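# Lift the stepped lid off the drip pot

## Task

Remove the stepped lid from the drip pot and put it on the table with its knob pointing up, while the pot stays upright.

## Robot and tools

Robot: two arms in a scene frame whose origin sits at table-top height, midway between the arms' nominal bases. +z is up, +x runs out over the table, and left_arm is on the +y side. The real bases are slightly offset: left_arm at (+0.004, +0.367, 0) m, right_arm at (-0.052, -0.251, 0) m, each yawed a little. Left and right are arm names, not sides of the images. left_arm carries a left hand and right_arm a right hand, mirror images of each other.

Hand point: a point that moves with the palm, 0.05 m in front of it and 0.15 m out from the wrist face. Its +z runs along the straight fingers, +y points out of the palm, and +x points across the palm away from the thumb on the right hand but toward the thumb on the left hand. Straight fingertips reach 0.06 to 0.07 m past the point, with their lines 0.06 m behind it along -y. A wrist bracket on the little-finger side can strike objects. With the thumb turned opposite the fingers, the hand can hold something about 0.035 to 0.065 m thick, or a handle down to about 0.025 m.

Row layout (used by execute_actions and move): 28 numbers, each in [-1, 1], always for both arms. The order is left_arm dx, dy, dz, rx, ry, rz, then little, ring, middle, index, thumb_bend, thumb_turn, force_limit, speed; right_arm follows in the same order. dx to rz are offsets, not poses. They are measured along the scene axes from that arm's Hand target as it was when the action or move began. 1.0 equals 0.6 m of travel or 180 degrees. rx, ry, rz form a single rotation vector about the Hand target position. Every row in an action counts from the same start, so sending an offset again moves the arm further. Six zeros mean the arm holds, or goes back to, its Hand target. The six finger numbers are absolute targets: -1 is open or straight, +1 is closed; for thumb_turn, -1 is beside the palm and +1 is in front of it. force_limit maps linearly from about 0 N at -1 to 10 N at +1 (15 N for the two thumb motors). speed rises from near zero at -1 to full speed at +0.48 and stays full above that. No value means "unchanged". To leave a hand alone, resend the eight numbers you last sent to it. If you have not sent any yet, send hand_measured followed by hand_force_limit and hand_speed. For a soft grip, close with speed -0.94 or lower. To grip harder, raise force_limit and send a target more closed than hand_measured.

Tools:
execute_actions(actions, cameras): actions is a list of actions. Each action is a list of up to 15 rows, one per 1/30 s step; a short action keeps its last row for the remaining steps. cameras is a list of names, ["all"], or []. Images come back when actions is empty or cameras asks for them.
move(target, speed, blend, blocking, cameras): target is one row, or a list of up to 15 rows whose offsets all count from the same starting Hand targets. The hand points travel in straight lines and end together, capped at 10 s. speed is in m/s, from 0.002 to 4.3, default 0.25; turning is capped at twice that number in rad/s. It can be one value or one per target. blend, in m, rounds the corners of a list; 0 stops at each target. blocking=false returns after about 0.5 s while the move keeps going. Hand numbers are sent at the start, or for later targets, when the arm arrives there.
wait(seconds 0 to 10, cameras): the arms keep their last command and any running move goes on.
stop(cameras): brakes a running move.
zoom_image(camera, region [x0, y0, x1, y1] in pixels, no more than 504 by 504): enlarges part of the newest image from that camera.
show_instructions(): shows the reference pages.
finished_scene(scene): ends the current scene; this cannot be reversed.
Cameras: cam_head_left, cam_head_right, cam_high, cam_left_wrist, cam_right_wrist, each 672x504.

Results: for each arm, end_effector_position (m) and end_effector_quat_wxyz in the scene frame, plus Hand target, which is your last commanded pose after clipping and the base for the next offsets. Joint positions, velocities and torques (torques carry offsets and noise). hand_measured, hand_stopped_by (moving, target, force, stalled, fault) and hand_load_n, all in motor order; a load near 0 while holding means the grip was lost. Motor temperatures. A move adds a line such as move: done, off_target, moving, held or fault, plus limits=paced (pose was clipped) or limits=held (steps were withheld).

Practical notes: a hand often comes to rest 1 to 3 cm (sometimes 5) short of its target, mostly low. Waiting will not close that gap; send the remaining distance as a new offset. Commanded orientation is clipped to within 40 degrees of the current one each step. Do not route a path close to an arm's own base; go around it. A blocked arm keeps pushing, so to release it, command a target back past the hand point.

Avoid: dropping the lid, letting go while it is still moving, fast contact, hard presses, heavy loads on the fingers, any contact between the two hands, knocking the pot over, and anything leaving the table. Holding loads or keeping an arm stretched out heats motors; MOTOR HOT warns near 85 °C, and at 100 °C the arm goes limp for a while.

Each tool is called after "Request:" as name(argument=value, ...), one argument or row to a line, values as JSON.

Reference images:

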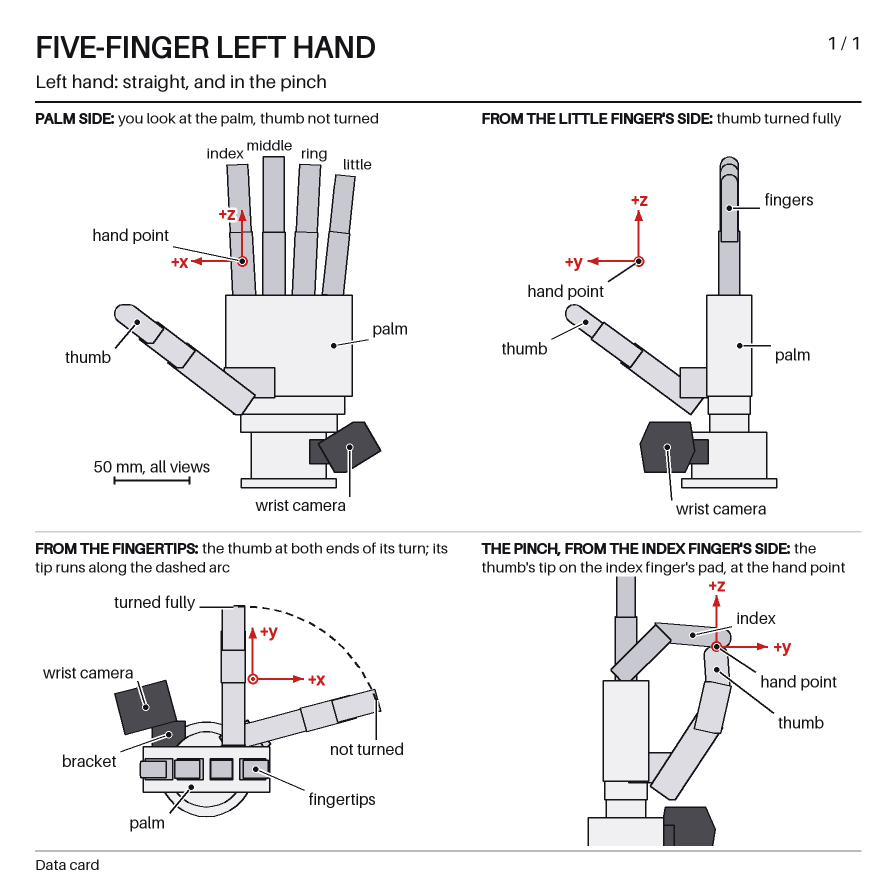

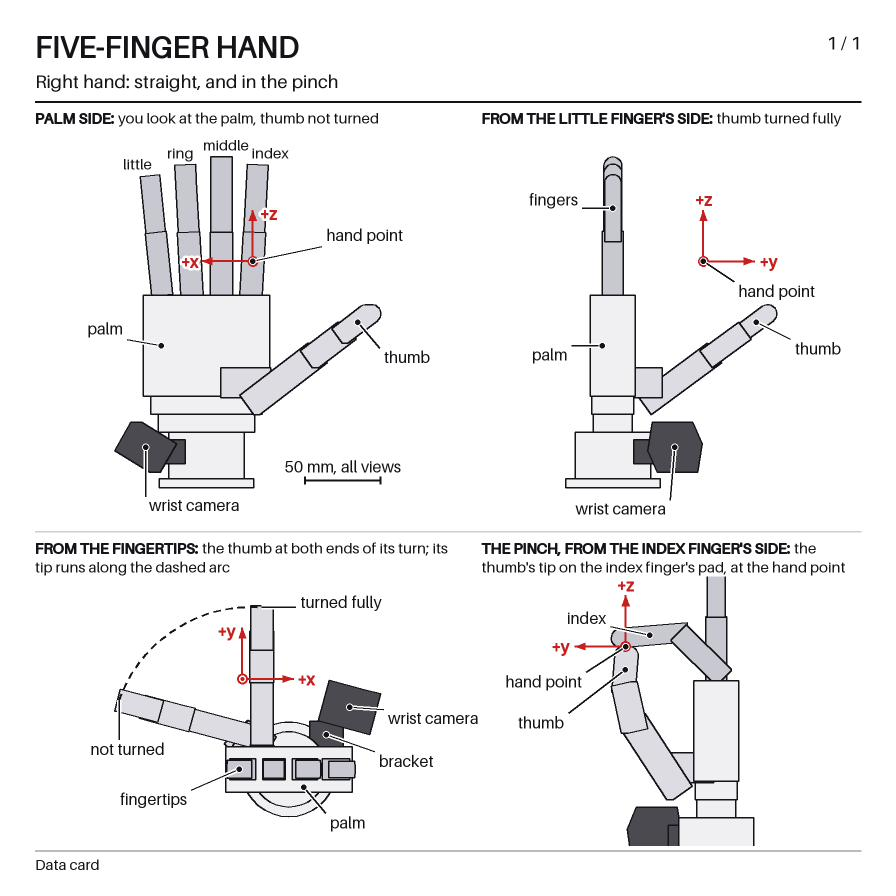

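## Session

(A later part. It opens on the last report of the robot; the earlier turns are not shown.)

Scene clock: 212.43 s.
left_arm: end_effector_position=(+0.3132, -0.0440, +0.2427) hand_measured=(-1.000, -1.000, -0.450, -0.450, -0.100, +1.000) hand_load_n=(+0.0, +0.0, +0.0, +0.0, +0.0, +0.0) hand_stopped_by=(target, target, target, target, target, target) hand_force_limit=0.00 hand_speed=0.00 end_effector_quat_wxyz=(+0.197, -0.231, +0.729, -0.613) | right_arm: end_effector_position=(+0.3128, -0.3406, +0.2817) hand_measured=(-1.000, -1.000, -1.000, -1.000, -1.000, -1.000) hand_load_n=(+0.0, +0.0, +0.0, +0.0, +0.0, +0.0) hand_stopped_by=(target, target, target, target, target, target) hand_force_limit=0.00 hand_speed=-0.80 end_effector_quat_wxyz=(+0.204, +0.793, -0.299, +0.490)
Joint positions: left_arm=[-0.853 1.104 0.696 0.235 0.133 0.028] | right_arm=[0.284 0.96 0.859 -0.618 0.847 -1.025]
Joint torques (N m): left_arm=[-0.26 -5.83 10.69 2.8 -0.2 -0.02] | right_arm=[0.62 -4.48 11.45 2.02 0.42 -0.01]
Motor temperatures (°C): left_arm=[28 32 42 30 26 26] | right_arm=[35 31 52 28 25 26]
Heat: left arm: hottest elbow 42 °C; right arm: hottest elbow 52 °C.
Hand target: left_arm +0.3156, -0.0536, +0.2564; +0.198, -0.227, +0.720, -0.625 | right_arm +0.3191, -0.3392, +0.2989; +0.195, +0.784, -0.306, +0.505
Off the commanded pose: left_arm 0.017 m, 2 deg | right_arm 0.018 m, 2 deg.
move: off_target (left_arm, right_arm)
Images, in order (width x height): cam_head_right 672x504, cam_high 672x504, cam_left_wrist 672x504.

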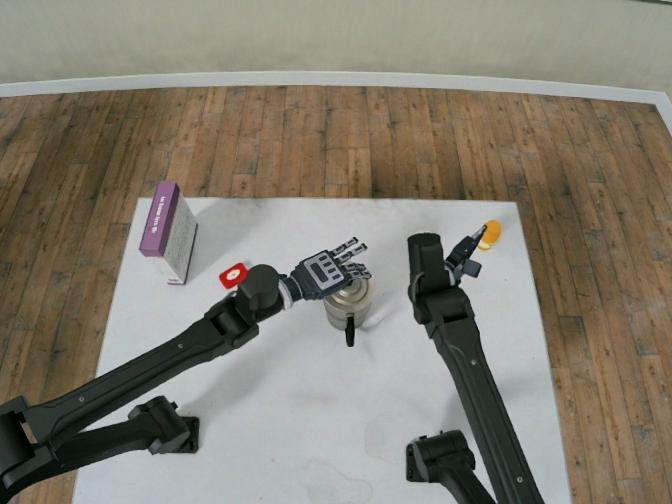

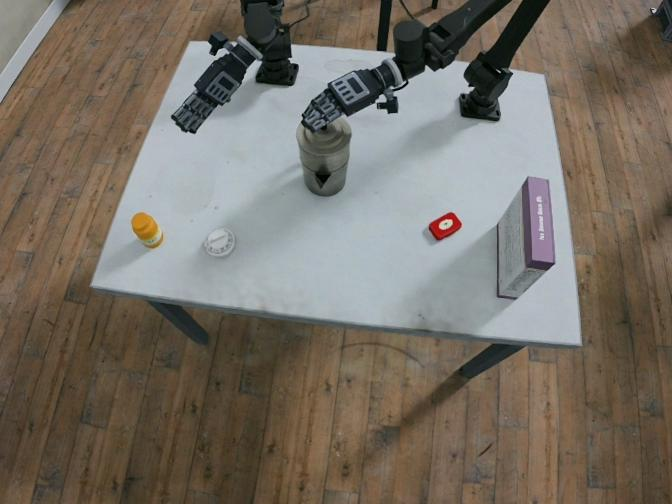

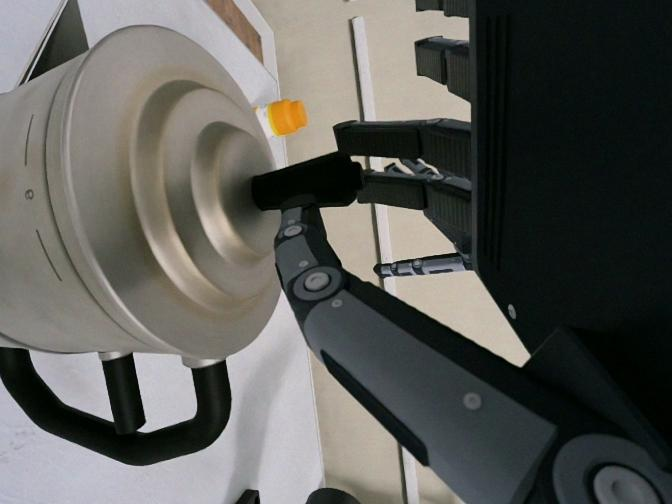

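Request:
move(
  target=[
    [0.0,0.0,0.02,0,0,0,-1,-1,-0.45,-0.45,-0.1,1,0,0,0,0,0,0,0,0,-1,-1,-1,-1,-1,-1,0,-0.8],
    [0.0,-0.012,0.02,0,0,0,-1,-1,-0.45,-0.45,-0.1,1,0,0,0,0,0,0,0,0,-1,-1,-1,-1,-1,-1,0,-0.8],
  ],
  speed=0.05,
  cameras=["cam_left_wrist","cam_high","cam_head_right"],
)

Request:
zoom_image(
  camera="cam_left_wrist",
  region=[200, 90, 480, 300],
)

Request:
zoom_image(
  camera="cam_head_right",
  region=[300, 225, 410, 315],
)

Scene clock: 222.43 s.
left_arm: end_effector_position=(+0.3084, -0.0467, +0.2400) hand_measured=(-1.000, -1.000, -0.450, -0.450, -0.100, +1.000) hand_load_n=(+0.0, +0.0, +0.0, +0.0, +0.0, +0.0) hand_stopped_by=(target, target, target, target, target, target) hand_force_limit=0.00 hand_speed=0.00 end_effector_quat_wxyz=(+0.195, -0.232, +0.732, -0.610) | right_arm: end_effector_position=(+0.3128, -0.3406, +0.2817) hand_measured=(-1.000, -1.000, -1.000, -1.000, -1.000, -1.000) hand_load_n=(+0.0, +0.5, +0.0, +0.0, +0.0, +0.0) hand_stopped_by=(target, target, target, target, target, target) hand_force_limit=0.00 hand_speed=-0.80 end_effector_quat_wxyz=(+0.204, +0.793, -0.299, +0.490)
Joint positions: left_arm=[-0.868 1.104 0.696 0.225 0.119 0.026] | right_arm=[0.284 0.96 0.859 -0.618 0.847 -1.025]
Joint torques (N m): left_arm=[-0.21 -6.07 13.37 1.8 -0.2 -0.02] | right_arm=[0.67 -4.54 11.44 2.02 0.42 -0.01]
Heat: left arm: hottest elbow 43 °C; right arm: hottest elbow 52 °C.
Hand target: left_arm +0.3156, -0.0609, +0.2684; +0.198, -0.227, +0.720, -0.625 | right_arm +0.3191, -0.3392, +0.2989; +0.195, +0.784, -0.306, +0.505
Off the commanded pose: left_arm 0.033 m, 2 deg | right_arm 0.018 m, 2 deg.
move: off_target (left_arm, right_arm)
Images, in order (width x height): cam_head_right 672x504, cam_high 672x504, cam_left_wrist 672x504.

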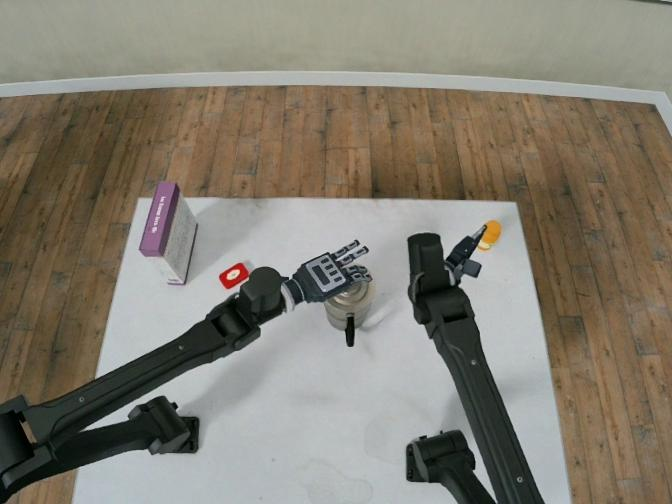

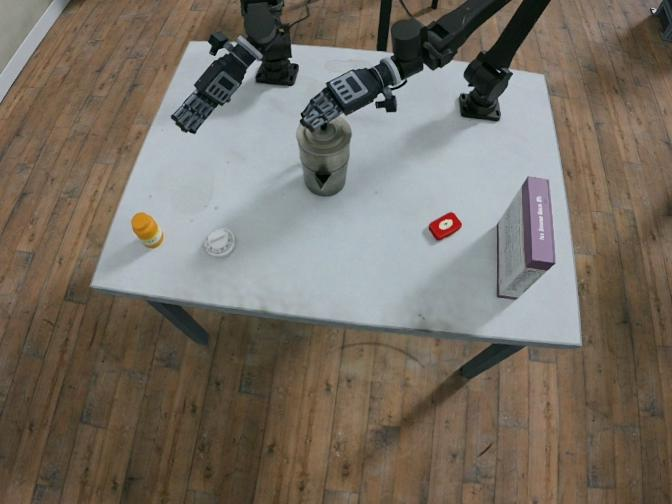

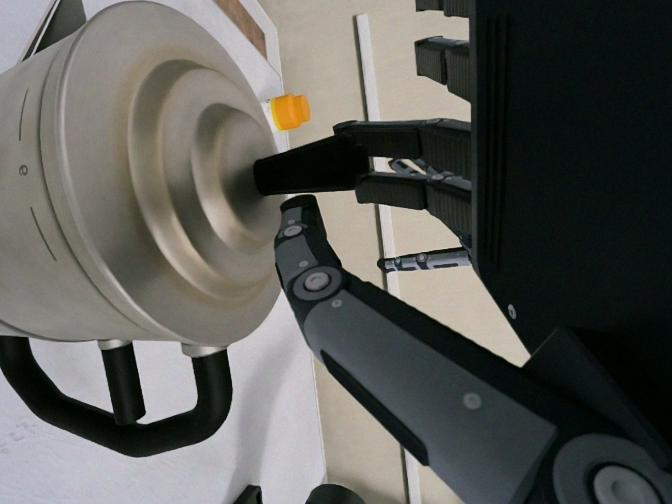

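Scaled by 1.800 from the camera's 672x504 image, which has a finer 960x720 frame.

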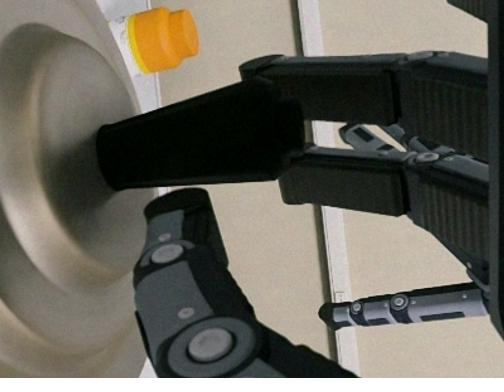

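Scaled by 4.582 from the camera's 672x504 image, which has a finer 960x720 frame.

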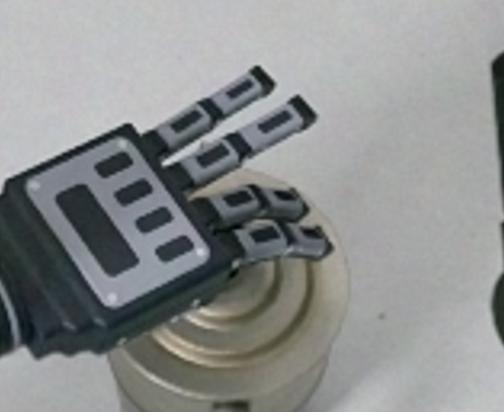

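Request:
move(
  target=[
    [-0.0093,0.0265,0.0527,0,0,0,-1,-1,-0.45,-0.45,-0.1,1,0,0,0,0,0,0,0,0,-1,-1,-1,-1,-1,-1,0,-0.8],
    [-0.001,0.0125,0.058,0,0,0,-1,-1,-0.45,-0.45,-0.1,1,0,0,0,0,0,0,0,0,-1,-1,-1,-1,-1,-1,0,-0.8],
  ],
  speed=0.08,
  cameras=["cam_left_wrist"],
)

Scene clock: 235.17 s.
left_arm: end_effector_position=(+0.3034, -0.0426, +0.2721) hand_measured=(-1.000, -1.000, -0.450, -0.450, -0.100, +1.000) hand_load_n=(+0.0, +0.0, +0.0, +0.0, +0.0, +0.0) hand_stopped_by=(target, target, target, target, target, target) hand_force_limit=0.00 hand_speed=0.00 end_effector_quat_wxyz=(+0.191, -0.229, +0.734, -0.611) | right_arm: end_effector_position=(+0.3128, -0.3406, +0.2817) hand_measured=(-1.000, -1.000, -1.000, -1.000, -1.000, -1.000) hand_load_n=(+0.0, +0.0, +0.0, +0.0, +0.0, +0.0) hand_stopped_by=(target, target, target, target, target, target) hand_force_limit=0.00 hand_speed=-0.80 end_effector_quat_wxyz=(+0.204, +0.793, -0.299, +0.490)
Joint positions: left_arm=[-0.865 1.049 0.75 0.115 0.132 0.026] | right_arm=[0.284 0.96 0.859 -0.618 0.847 -1.025]
Joint torques (N m): left_arm=[0.62 -5.36 14.23 1.69 -0.2 0] | right_arm=[0.62 -4.42 11.45 2.02 0.42 -0.01]
Heat: left arm: hottest elbow 44 °C; right arm: hottest elbow 52 °C.
Hand target: left_arm +0.3151, -0.0533, +0.3031; +0.198, -0.227, +0.720, -0.625 | right_arm +0.3191, -0.3392, +0.2989; +0.195, +0.784, -0.306, +0.505
Off the commanded pose: left_arm 0.035 m, 2 deg | right_arm 0.018 m, 2 deg.
move: off_target (left_arm, right_arm)
Images, in order (width x height): cam_left_wrist 672x504.

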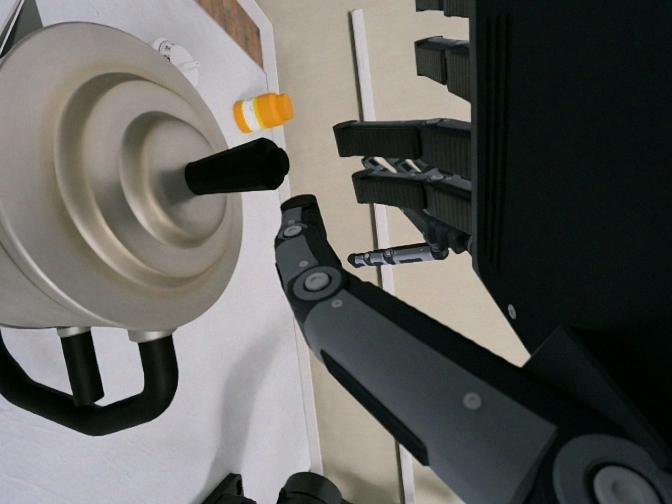

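Request:
move(
  target=[
    [0.0,0.0,0.065,0,0,0,-1,-1,-0.45,-0.45,-0.1,1,0,0,0,0,0,0,0,0,-1,-1,-1,-1,-1,-1,0,-0.8],
    [-0.001,-0.001,-0.03,0,0,0,-1,-1,-0.45,-0.45,-0.1,1,0,0,0,0,0,0,0,0,-1,-1,-1,-1,-1,-1,0,-0.8],
  ],
  speed=0.09,
  cameras=["cam_left_wrist"],
)

Scene clock: 248.23 s.
left_arm: end_effector_position=(+0.3133, -0.0526, +0.2839) hand_measured=(-1.000, -1.000, -0.450, -0.450, -0.100, +1.000) hand_load_n=(-0.5, +0.0, +0.0, +0.0, +0.0, +0.0) hand_stopped_by=(target, target, target, target, target, target) hand_force_limit=0.00 hand_speed=0.00 end_effector_quat_wxyz=(+0.197, -0.226, +0.725, -0.620) | right_arm: end_effector_position=(+0.3128, -0.3406, +0.2817) hand_measured=(-1.000, -1.000, -1.000, -1.000, -1.000, -1.000) hand_load_n=(+0.0, +0.0, +0.0, +0.0, +0.0, +0.0) hand_stopped_by=(target, target, target, target, target, target) hand_force_limit=0.00 hand_speed=-0.80 end_effector_quat_wxyz=(+0.204, +0.793, -0.299, +0.490)
Joint positions: left_arm=[-0.865 1.078 0.782 0.142 0.129 0.026] | right_arm=[0.284 0.96 0.859 -0.618 0.847 -1.025]
Joint torques (N m): left_arm=[0.32 -6.42 8.76 2.93 -0.2 -0.01] | right_arm=[0.62 -4.42 11.45 2 0.42 -0.01]
Motor temperatures (°C): left_arm=[28 32 48 29 26 26] | right_arm=[35 31 52 28 25 26]
Heat: left arm: hottest elbow 48 °C; right arm: hottest elbow 52 °C.
Hand target: left_arm +0.3144, -0.0539, +0.2851; +0.198, -0.227, +0.720, -0.625 | right_arm +0.3191, -0.3392, +0.2989; +0.195, +0.784, -0.306, +0.505
Off the commanded pose: left_arm 0.002 m, 1 deg | right_arm 0.018 m, 2 deg.
move: off_target (right_arm)
Images, in order (width x height): cam_left_wrist 672x504.

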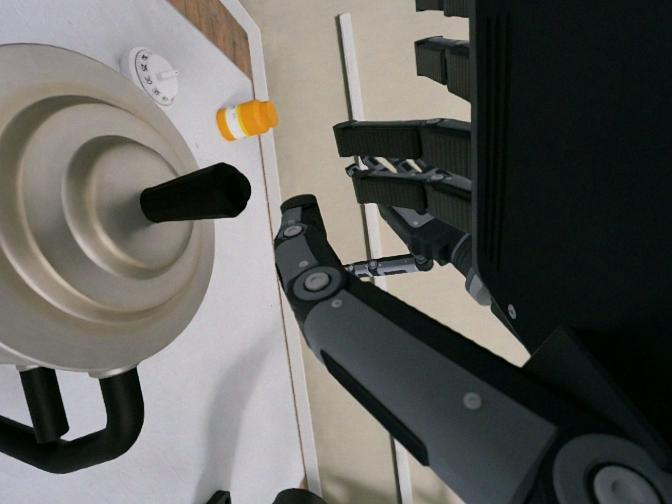

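Request:
move(
  target=[0.0,0.0,-0.038,0,0,0,-1,-1,-0.45,-0.45,-0.1,1,0,0,0,0,0,0,0,0,-1,-1,-1,-1,-1,-1,0,-0.8],
  speed=0.08,
  cameras=["cam_left_wrist"],
)

Request:
zoom_image(
  camera="cam_left_wrist",
  region=[200, 90, 480, 300],
)

Scene clock: 255.07 s.
left_arm: end_effector_position=(+0.3135, -0.0527, +0.2642) hand_measured=(-1.000, -1.000, -0.450, -0.450, -0.100, +1.000) hand_load_n=(+0.0, +0.0, +0.0, +0.0, +0.0, +0.0) hand_stopped_by=(target, target, target, target, target, target) hand_force_limit=0.00 hand_speed=0.00 end_effector_quat_wxyz=(+0.198, -0.225, +0.723, -0.622) | right_arm: end_effector_position=(+0.3128, -0.3406, +0.2817) hand_measured=(-1.000, -1.000, -1.000, -1.000, -1.000, -1.000) hand_load_n=(+0.0, +0.0, +0.0, +0.0, +0.0, +0.0) hand_stopped_by=(target, target, target, target, target, target) hand_force_limit=0.00 hand_speed=-0.80 end_effector_quat_wxyz=(+0.204, +0.793, -0.299, +0.490)
Joint positions: left_arm=[-0.865 1.099 0.737 0.213 0.129 0.026] | right_arm=[0.284 0.96 0.859 -0.618 0.847 -1.025]
Joint torques (N m): left_arm=[0.32 -6.18 8.4 2.92 -0.21 -0.01] | right_arm=[0.56 -4.48 11.45 2 0.42 -0.01]
Heat: left arm: hottest elbow 48 °C; right arm: hottest elbow 52 °C.
Hand target: left_arm +0.3145, -0.0540, +0.2622; +0.198, -0.227, +0.720, -0.625 | right_arm +0.3191, -0.3392, +0.2989; +0.195, +0.784, -0.306, +0.505
Off the commanded pose: left_arm 0.002 m, 1 deg | right_arm 0.018 m, 2 deg.
move: off_target (right_arm)
Images, in order (width x height): cam_left_wrist 672x504.

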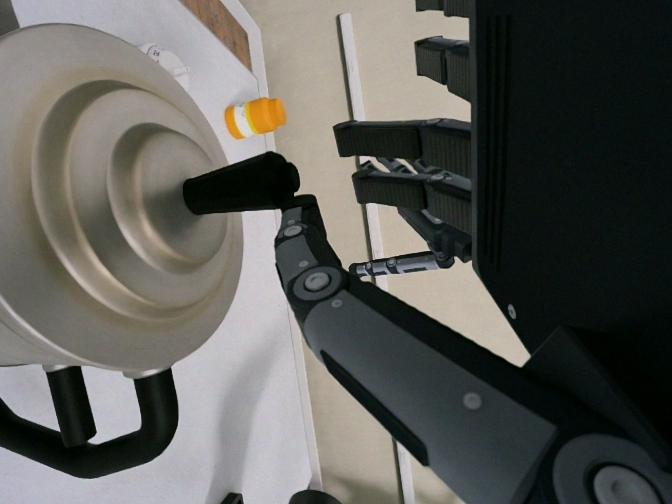

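Scaled by 1.800 from the camera's 672x504 image, which has a finer 960x720 frame.

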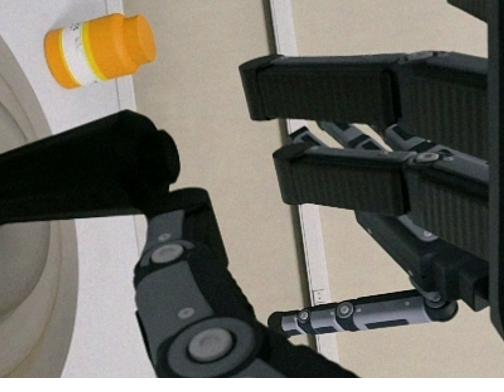

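Request:
zoom_image(
  camera="cam_left_wrist",
  region=[255, 165, 345, 230],
)

Scaled by 5.600 from the camera's 672x504 image, which has a finer 960x720 frame.

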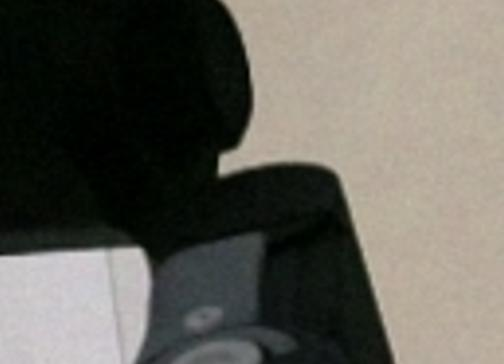

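Request:
wait(
  seconds=0.1,
  cameras=["cam_head_left","cam_high","cam_right_wrist"],
)

Request:
zoom_image(
  camera="cam_head_left",
  region=[310, 220, 410, 300],
)

Request:
zoom_image(
  camera="cam_high",
  region=[280, 80, 360, 150],
)

Scene clock: 300.10 s.
left_arm: end_effector_position=(+0.3135, -0.0527, +0.2642) hand_measured=(-1.000, -1.000, -0.450, -0.450, -0.100, +1.000) hand_load_n=(+0.0, +0.0, +0.0, +0.0, +0.5, +0.0) hand_stopped_by=(target, target, target, target, target, target) hand_force_limit=0.00 hand_speed=0.00 end_effector_quat_wxyz=(+0.198, -0.225, +0.723, -0.622) | right_arm: end_effector_position=(+0.3128, -0.3406, +0.2817) hand_measured=(-1.000, -1.000, -1.000, -1.000, -1.000, -1.000) hand_load_n=(+0.0, +0.0, +0.0, +0.0, +0.0, +0.0) hand_stopped_by=(target, target, target, target, target, target) hand_force_limit=0.00 hand_speed=-0.80 end_effector_quat_wxyz=(+0.204, +0.793, -0.299, +0.490)
Joint positions: left_arm=[-0.865 1.099 0.737 0.213 0.129 0.026] | right_arm=[0.284 0.96 0.859 -0.618 0.847 -1.025]
Joint torques (N m): left_arm=[0.32 -6.18 8.42 2.93 -0.2 -0.01] | right_arm=[0.56 -4.48 11.44 2.03 0.42 -0.02]
Heat: left arm: hottest elbow 47 °C; right arm: hottest elbow 53 °C.
Hand target: left_arm +0.3145, -0.0539, +0.2622; +0.198, -0.227, +0.720, -0.625 | right_arm +0.3191, -0.3392, +0.2989; +0.195, +0.784, -0.306, +0.505
Off the commanded pose: left_arm 0.002 m, 1 deg | right_arm 0.018 m, 2 deg.
wait: 0.10 s; at rest from the start
Images, in order (width x height): cam_head_left 672x504, cam_high 672x504, cam_right_wrist 672x504.

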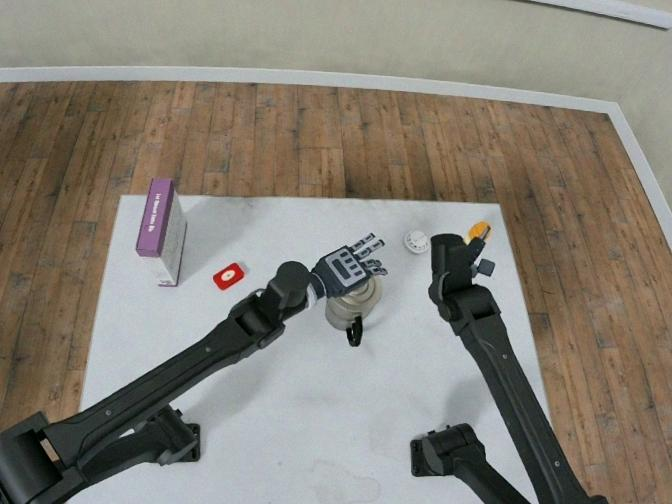

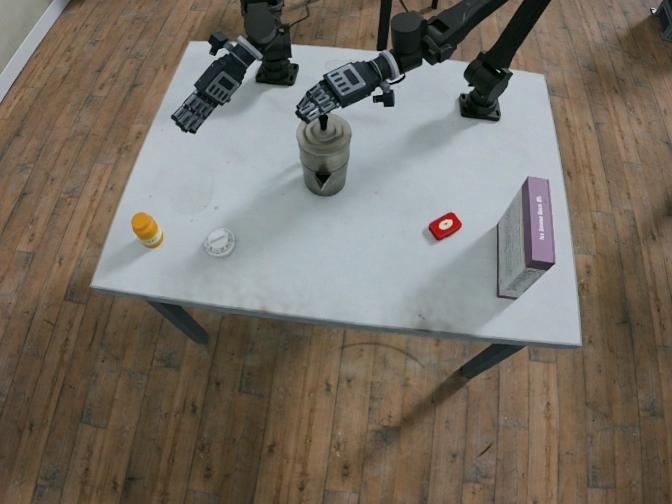

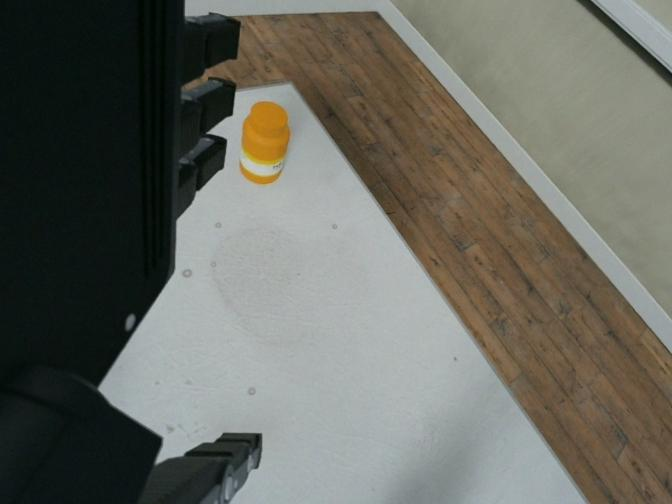

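Scaled by 5.040 from the camera's 672x504 image, which has a finer 960x720 frame.

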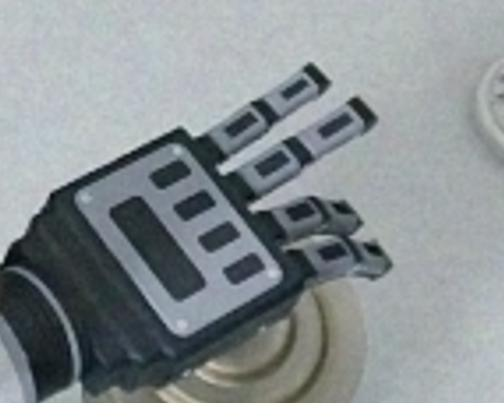

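Scaled by 6.300 from the camera's 672x504 image, which has a finer 960x720 frame.

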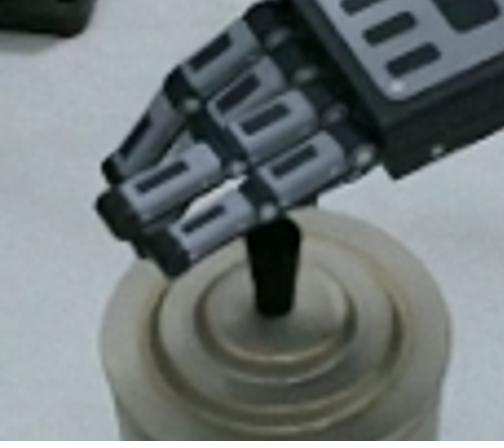

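Request:
move(
  target=[
    [0.0,0.008,0.058,0,0,0,-1,-1,-0.45,-0.45,-0.1,1,0,0,0,0,0,0,0,0,-1,-1,-1,-1,-1,-1,0,-0.8],
    [0.005,0.029,0.11,0,0,0,-1,-1,-0.45,-0.45,-0.1,1,0,0,0,0,0,0,0,0,-1,-1,-1,-1,-1,-1,0,-0.8],
    [0.005,0.029,0.013,0,0,0,-1,-1,-0.45,-0.45,-0.1,1,0,0,0,0,0,0,0,0,-1,-1,-1,-1,-1,-1,0,-0.8],
  ],
  speed=0.09,
  cameras=["cam_left_wrist","cam_head_left","cam_high"],
)

Request:
zoom_image(
  camera="cam_left_wrist",
  region=[120, 90, 400, 300],
)

Request:
zoom_image(
  camera="cam_high",
  region=[280, 80, 360, 150],
)

Request:
zoom_image(
  camera="cam_head_left",
  region=[310, 220, 410, 300],
)

Scene clock: 387.97 s.
left_arm: end_effector_position=(+0.3137, -0.0376, +0.2690) hand_measured=(-1.000, -1.000, -0.450, -0.450, -0.100, +1.000) hand_load_n=(+0.0, +0.0, +0.0, +0.0, +0.0, +0.0) hand_stopped_by=(target, target, target, target, target, target) hand_force_limit=0.00 hand_speed=0.00 end_effector_quat_wxyz=(+0.195, -0.227, +0.724, -0.621) | right_arm: end_effector_position=(+0.3128, -0.3406, +0.2817) hand_measured=(-1.000, -1.000, -1.000, -1.000, -1.000, -1.000) hand_load_n=(+0.0, +0.0, +0.0, +0.0, +0.0, +0.0) hand_stopped_by=(target, target, target, target, target, target) hand_force_limit=0.00 hand_speed=-0.80 end_effector_quat_wxyz=(+0.204, +0.793, -0.299, +0.490)
Joint positions: left_arm=[-0.831 1.061 0.729 0.176 0.165 0.026] | right_arm=[0.284 0.96 0.859 -0.618 0.847 -1.025]
Joint torques (N m): left_arm=[0.91 -6.07 8.66 2.89 0.02 0.05] | right_arm=[0.62 -4.48 11.44 2.02 0.42 -0.01]
Heat: left arm: hottest elbow 46 °C; right arm: hottest elbow 54 °C.
Hand target: left_arm +0.3174, -0.0366, +0.2700; +0.198, -0.227, +0.720, -0.625 | right_arm +0.3191, -0.3392, +0.2989; +0.195, +0.784, -0.306, +0.505
Off the commanded pose: left_arm 0.004 m, 1 deg | right_arm 0.018 m, 2 deg.
move: off_target (right_arm)
Images, in order (width x height): cam_head_left 672x504, cam_high 672x504, cam_left_wrist 672x504.

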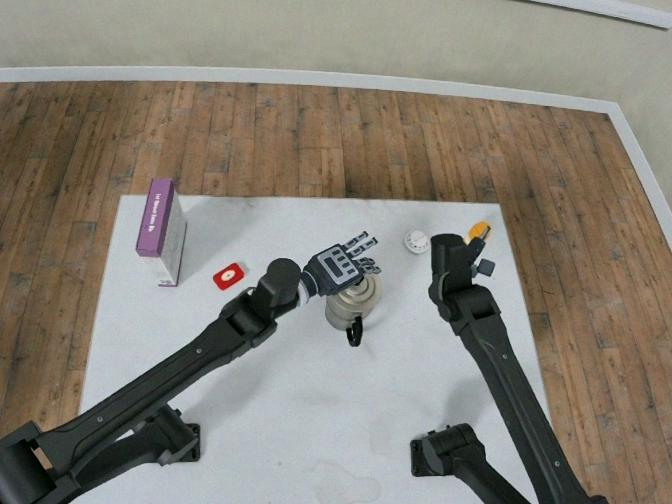

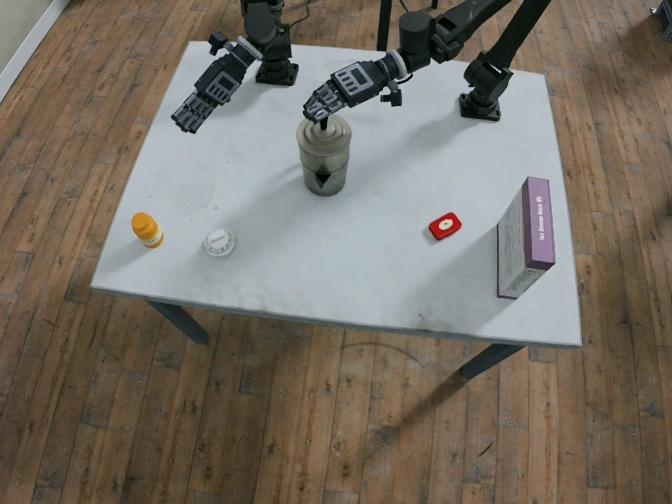

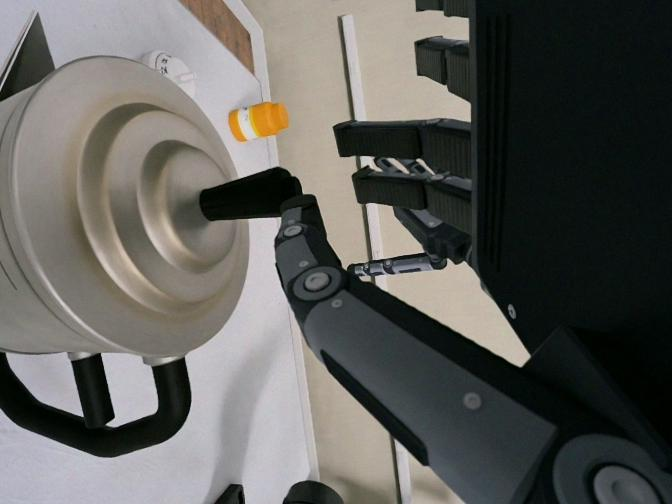

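Scaled by 1.800 from the camera's 672x504 image, which has a finer 960x720 frame.

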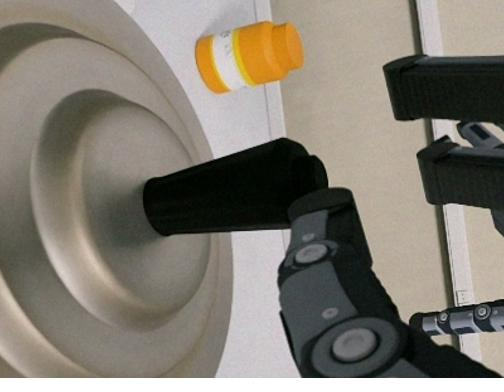

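Scaled by 6.300 from the camera's 672x504 image, which has a finer 960x720 frame.

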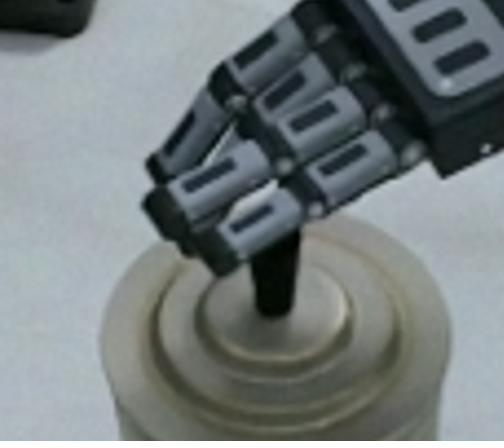

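Scaled by 5.040 from the camera's 672x504 image, which has a finer 960x720 frame.

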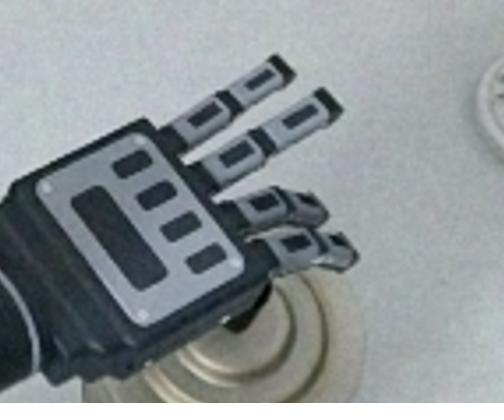

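Request:
move(
  target=[0.001,0.001,-0.028,0,0,0,-1,-1,-0.45,-0.45,-0.1,1,0,0,0,0,0,0,0,0,-1,-1,-1,-1,-1,-1,0,-0.8],
  speed=0.06,
  cameras=["cam_left_wrist","cam_head_left"],
)

Request:
zoom_image(
  camera="cam_left_wrist",
  region=[160, 90, 440, 300],
)

Request:
zoom_image(
  camera="cam_head_left",
  region=[310, 220, 410, 300],
)

Scene clock: 404.20 s.
left_arm: end_effector_position=(+0.3138, -0.0377, +0.2562) hand_measured=(-1.000, -1.000, -0.450, -0.450, -0.100, +1.000) hand_load_n=(+0.0, +0.0, +0.0, +0.0, +0.5, +0.0) hand_stopped_by=(target, target, target, target, target, target) hand_force_limit=0.00 hand_speed=0.00 end_effector_quat_wxyz=(+0.195, -0.226, +0.722, -0.624) | right_arm: end_effector_position=(+0.3128, -0.3406, +0.2817) hand_measured=(-1.000, -1.000, -1.000, -1.000, -1.000, -1.000) hand_load_n=(+0.0, +0.0, +0.0, +0.0, +0.0, +0.0) hand_stopped_by=(target, target, target, target, target, target) hand_force_limit=0.00 hand_speed=-0.80 end_effector_quat_wxyz=(+0.204, +0.793, -0.299, +0.490)
Joint positions: left_arm=[-0.83 1.076 0.698 0.23 0.167 0.026] | right_arm=[0.284 0.96 0.859 -0.618 0.847 -1.025]
Joint torques (N m): left_arm=[1.03 -5.71 8.29 2.91 0.02 0.05] | right_arm=[0.62 -4.42 11.45 2.03 0.42 -0.01]
Heat: left arm: hottest elbow 44 °C; right arm: hottest elbow 54 °C.
Hand target: left_arm +0.3180, -0.0359, +0.2533; +0.198, -0.227, +0.720, -0.625 | right_arm +0.3191, -0.3392, +0.2989; +0.195, +0.784, -0.306, +0.505
Off the commanded pose: left_arm 0.005 m, 0 deg | right_arm 0.018 m, 2 deg.
move: off_target (right_arm)
Images, in order (width x height): cam_head_left 672x504, cam_left_wrist 672x504.

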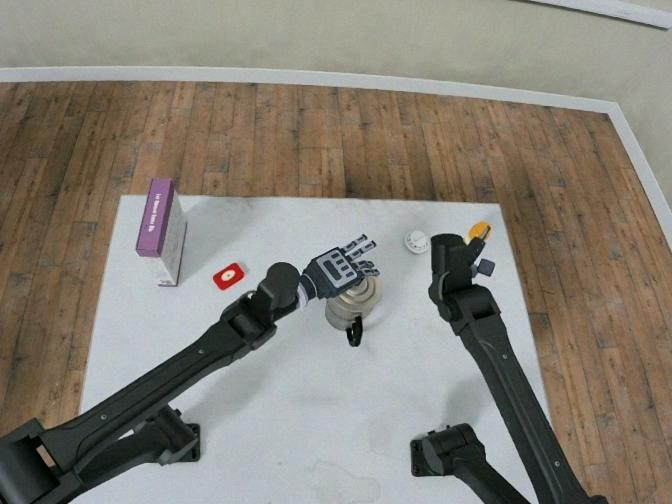

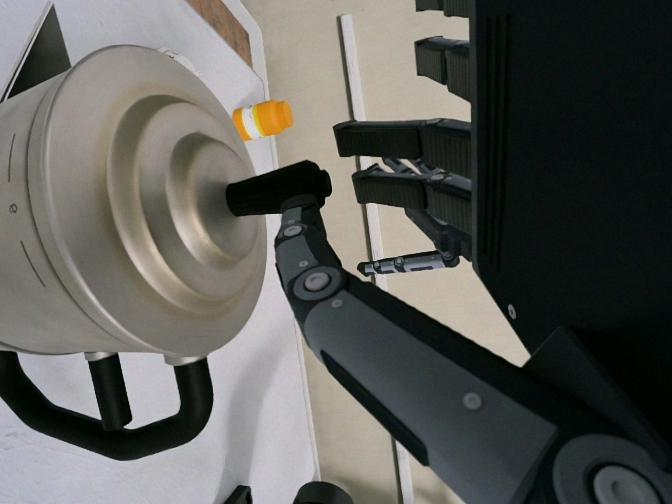

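Scaled by 1.800 from the camera's 672x504 image, which has a finer 960x720 frame.

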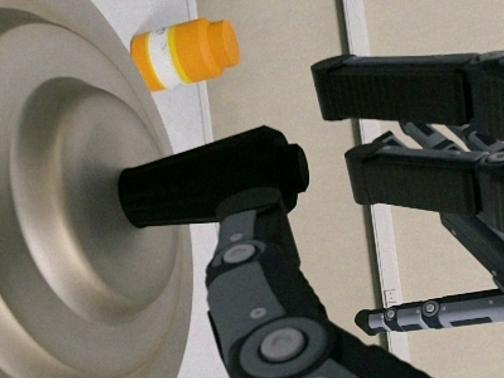

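Scaled by 5.040 from the camera's 672x504 image, which has a finer 960x720 frame.

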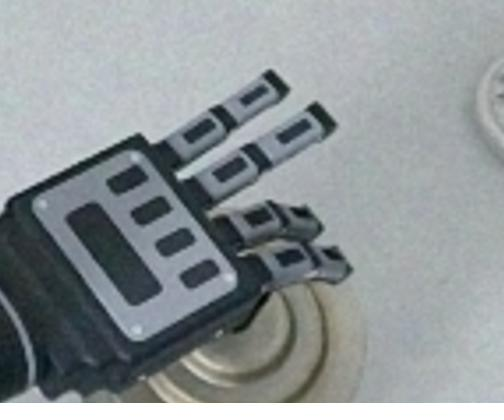

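Request:
move(
  target=[0,0,0,0,0,0,-1,-1,0.15,0.15,-0.1,1,-0.6,-0.85,0,0,0,0,0,0,-1,-1,-1,-1,-1,-1,0,-0.8],
  speed=0.05,
  cameras=["cam_left_wrist","cam_high"],
)

Request:
zoom_image(
  camera="cam_left_wrist",
  region=[160, 90, 440, 300],
)

Request:
zoom_image(
  camera="cam_high",
  region=[280, 80, 360, 150],
)

Scene clock: 417.07 s.
left_arm: end_effector_position=(+0.3147, -0.0382, +0.2589) hand_measured=(-1.000, -1.000, -0.036, +0.048, -0.100, +1.000) hand_load_n=(+0.0, +0.0, +3.0, +2.0, +1.5, -1.0) hand_stopped_by=(target, target, force, force, target, target) hand_force_limit=-0.60 hand_speed=-0.85 end_effector_quat_wxyz=(+0.197, -0.224, +0.719, -0.627) | right_arm: end_effector_position=(+0.3128, -0.3406, +0.2817) hand_measured=(-1.000, -1.000, -1.000, -1.000, -1.000, -1.000) hand_load_n=(+0.0, +0.0, +0.0, +0.0, +0.0, +0.0) hand_stopped_by=(target, target, target, target, target, target) hand_force_limit=0.00 hand_speed=-0.80 end_effector_quat_wxyz=(+0.204, +0.793, -0.299, +0.490)
Joint positions: left_arm=[-0.83 1.076 0.698 0.241 0.168 0.026] | right_arm=[0.284 0.96 0.859 -0.618 0.847 -1.025]
Joint torques (N m): left_arm=[0.97 -5.71 8.28 2.47 0 0.05] | right_arm=[0.56 -4.48 11.47 2.04 0.42 -0.01]
Heat: left arm: hottest elbow 45 °C; right arm: hottest elbow 54 °C.
Hand target: left_arm +0.3181, -0.0359, +0.2533; +0.198, -0.227, +0.720, -0.625 | right_arm +0.3191, -0.3392, +0.2989; +0.195, +0.784, -0.306, +0.505
Off the commanded pose: left_arm 0.007 m, 0 deg | right_arm 0.018 m, 2 deg.
move: off_target (right_arm)
Images, in order (width x height): cam_high 672x504, cam_left_wrist 672x504.

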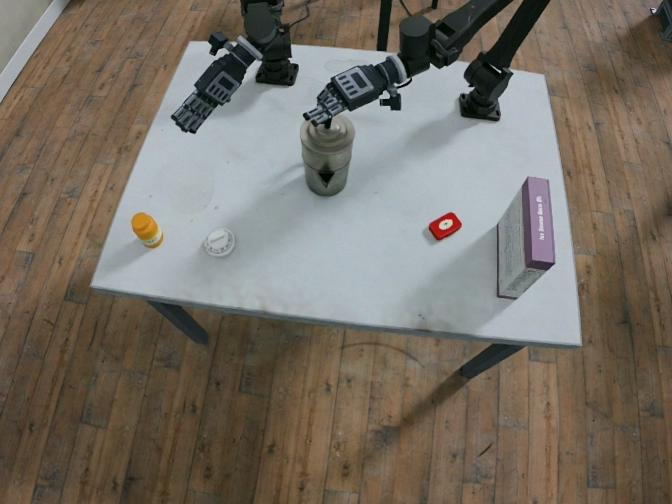

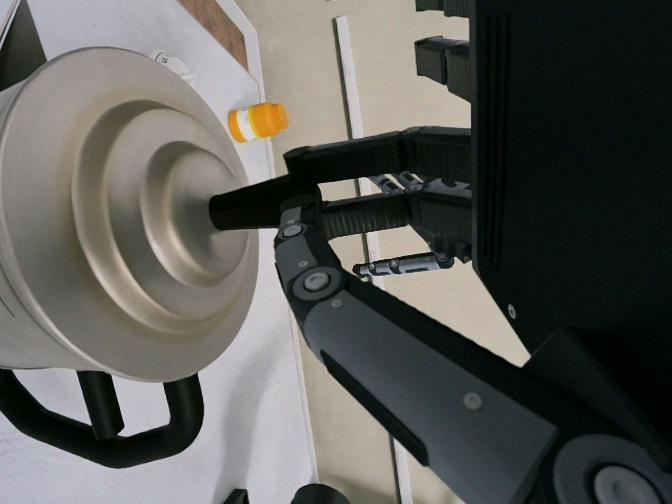

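Scaled by 1.800 from the camera's 672x504 image, which has a finer 960x720 frame.

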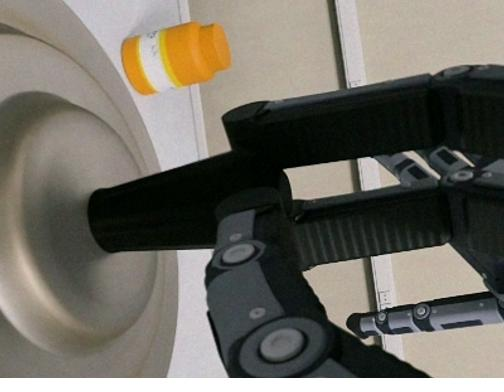

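Scaled by 6.300 from the camera's 672x504 image, which has a finer 960x720 frame.

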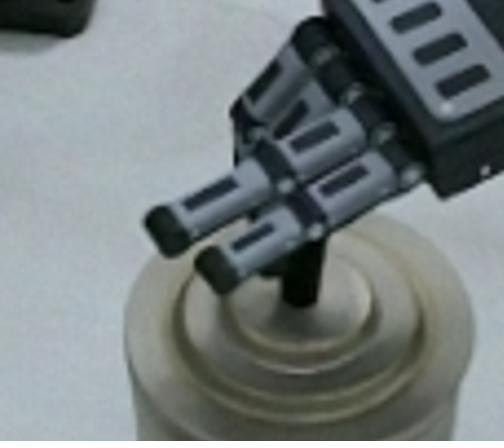

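Request:
move(
  target=[0,0,0,0,0,0,-1,-1,0.25,0.3,-0.1,1,-0.1,-0.85,0,0,0,0,0,0,-1,-1,-1,-1,-1,-1,0,-0.8],
  speed=0.05,
  cameras=["cam_left_wrist","cam_high"],
)

Request:
zoom_image(
  camera="cam_left_wrist",
  region=[160, 90, 440, 300],
)

Request:
zoom_image(
  camera="cam_high",
  region=[270, 90, 370, 200],
)

Scene clock: 421.80 s.
left_arm: end_effector_position=(+0.3147, -0.0383, +0.2591) hand_measured=(-1.000, -1.000, -0.024, +0.074, -0.100, +1.000) hand_load_n=(+0.0, +0.0, +6.0, +4.5, +4.0, -2.5) hand_stopped_by=(target, target, force, force, target, target) hand_force_limit=-0.10 hand_speed=-0.85 end_effector_quat_wxyz=(+0.197, -0.224, +0.719, -0.628) | right_arm: end_effector_position=(+0.3128, -0.3406, +0.2817) hand_measured=(-1.000, -1.000, -1.000, -1.000, -1.000, -1.000) hand_load_n=(+0.0, +0.0, +0.0, +0.0, +0.0, +0.0) hand_stopped_by=(target, target, target, target, target, target) hand_force_limit=0.00 hand_speed=-0.80 end_effector_quat_wxyz=(+0.204, +0.793, -0.299, +0.490)
Joint positions: left_arm=[-0.83 1.076 0.698 0.241 0.168 0.026] | right_arm=[0.284 0.96 0.859 -0.618 0.847 -1.025]
Joint torques (N m): left_arm=[1.03 -5.66 8.28 2.41 0 0.05] | right_arm=[0.62 -4.48 11.45 2.04 0.42 -0.01]
Heat: left arm: hottest elbow 45 °C; right arm: hottest elbow 54 °C.
Hand target: left_arm +0.3180, -0.0359, +0.2533; +0.198, -0.227, +0.720, -0.625 | right_arm +0.3191, -0.3392, +0.2989; +0.195, +0.784, -0.306, +0.505
Off the commanded pose: left_arm 0.007 m, 0 deg | right_arm 0.018 m, 2 deg.
move: off_target (right_arm)
Images, in order (width x height): cam_high 672x504, cam_left_wrist 672x504.

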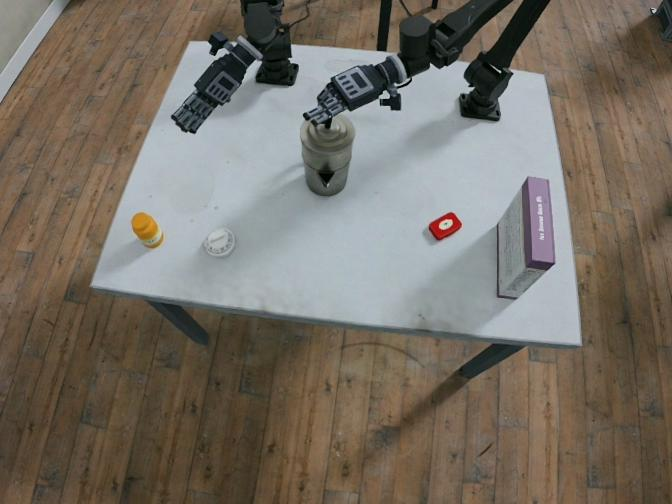

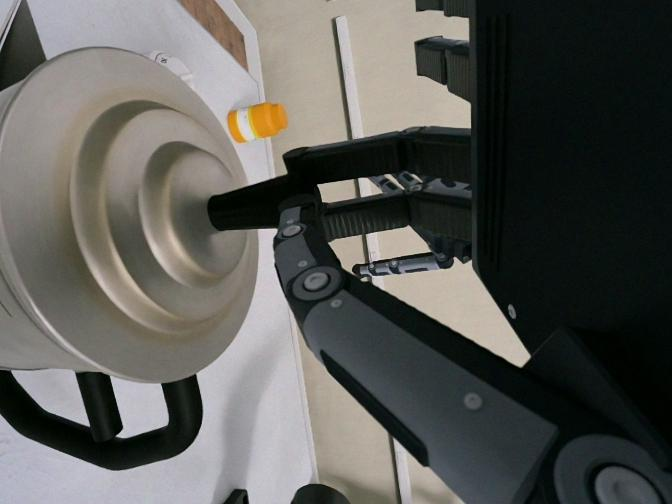

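Scaled by 1.800 from the camera's 672x504 image, which has a finer 960x720 frame.

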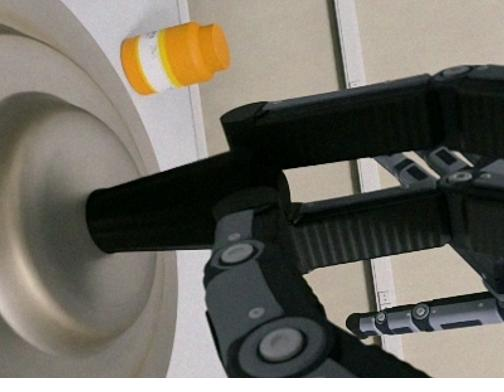

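Scaled by 4.582 from the camera's 672x504 image, which has a finer 960x720 frame.

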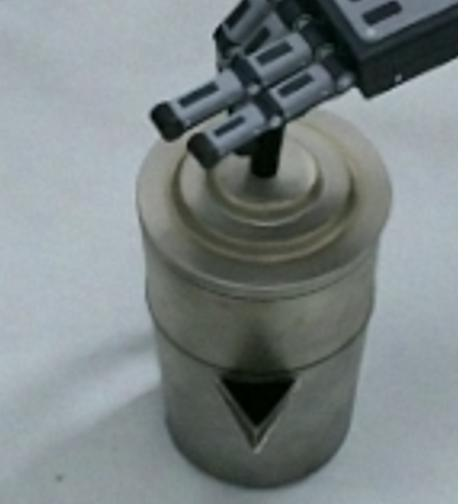

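Request:
move(
  target=[0,0,0,0,0,0,-1,-1,0.35,0.4,-0.1,1,0.15,-0.85,0,0,0,0,0,0,-1,-1,-1,-1,-1,-1,0,-0.8],
  speed=0.05,
)

Scene clock: 426.63 s.
left_arm: end_effector_position=(+0.3148, -0.0383, +0.2592) hand_measured=(-1.000, -1.000, -0.024, +0.084, -0.100, +1.000) hand_load_n=(+0.0, +0.0, +5.5, +5.5, +4.5, -3.5) hand_stopped_by=(target, target, force, force, target, target) hand_force_limit=0.15 hand_speed=-0.85 end_effector_quat_wxyz=(+0.197, -0.224, +0.719, -0.628) | right_arm: end_effector_position=(+0.3128, -0.3406, +0.2817) hand_measured=(-1.000, -1.000, -1.000, -1.000, -1.000, -1.000) hand_load_n=(+0.0, +0.0, +0.0, +0.0, +0.0, +0.0) hand_stopped_by=(target, target, target, target, target, target) hand_force_limit=0.00 hand_speed=-0.80 end_effector_quat_wxyz=(+0.204, +0.793, -0.299, +0.490)
Joint positions: left_arm=[-0.83 1.076 0.698 0.242 0.168 0.026] | right_arm=[0.284 0.96 0.859 -0.618 0.847 -1.025]
Joint torques (N m): left_arm=[0.97 -5.71 8.29 2.41 0 0.05] | right_arm=[0.62 -4.48 11.44 2.03 0.43 -0.02]
Heat: left arm: hottest elbow 45 °C; right arm: hottest elbow 54 °C.
Hand target: left_arm +0.3181, -0.0359, +0.2533; +0.198, -0.227, +0.720, -0.625 | right_arm +0.3191, -0.3392, +0.2989; +0.195, +0.784, -0.306, +0.505
Off the commanded pose: left_arm 0.007 m, 0 deg | right_arm 0.018 m, 2 deg.
move: off_target (right_arm)


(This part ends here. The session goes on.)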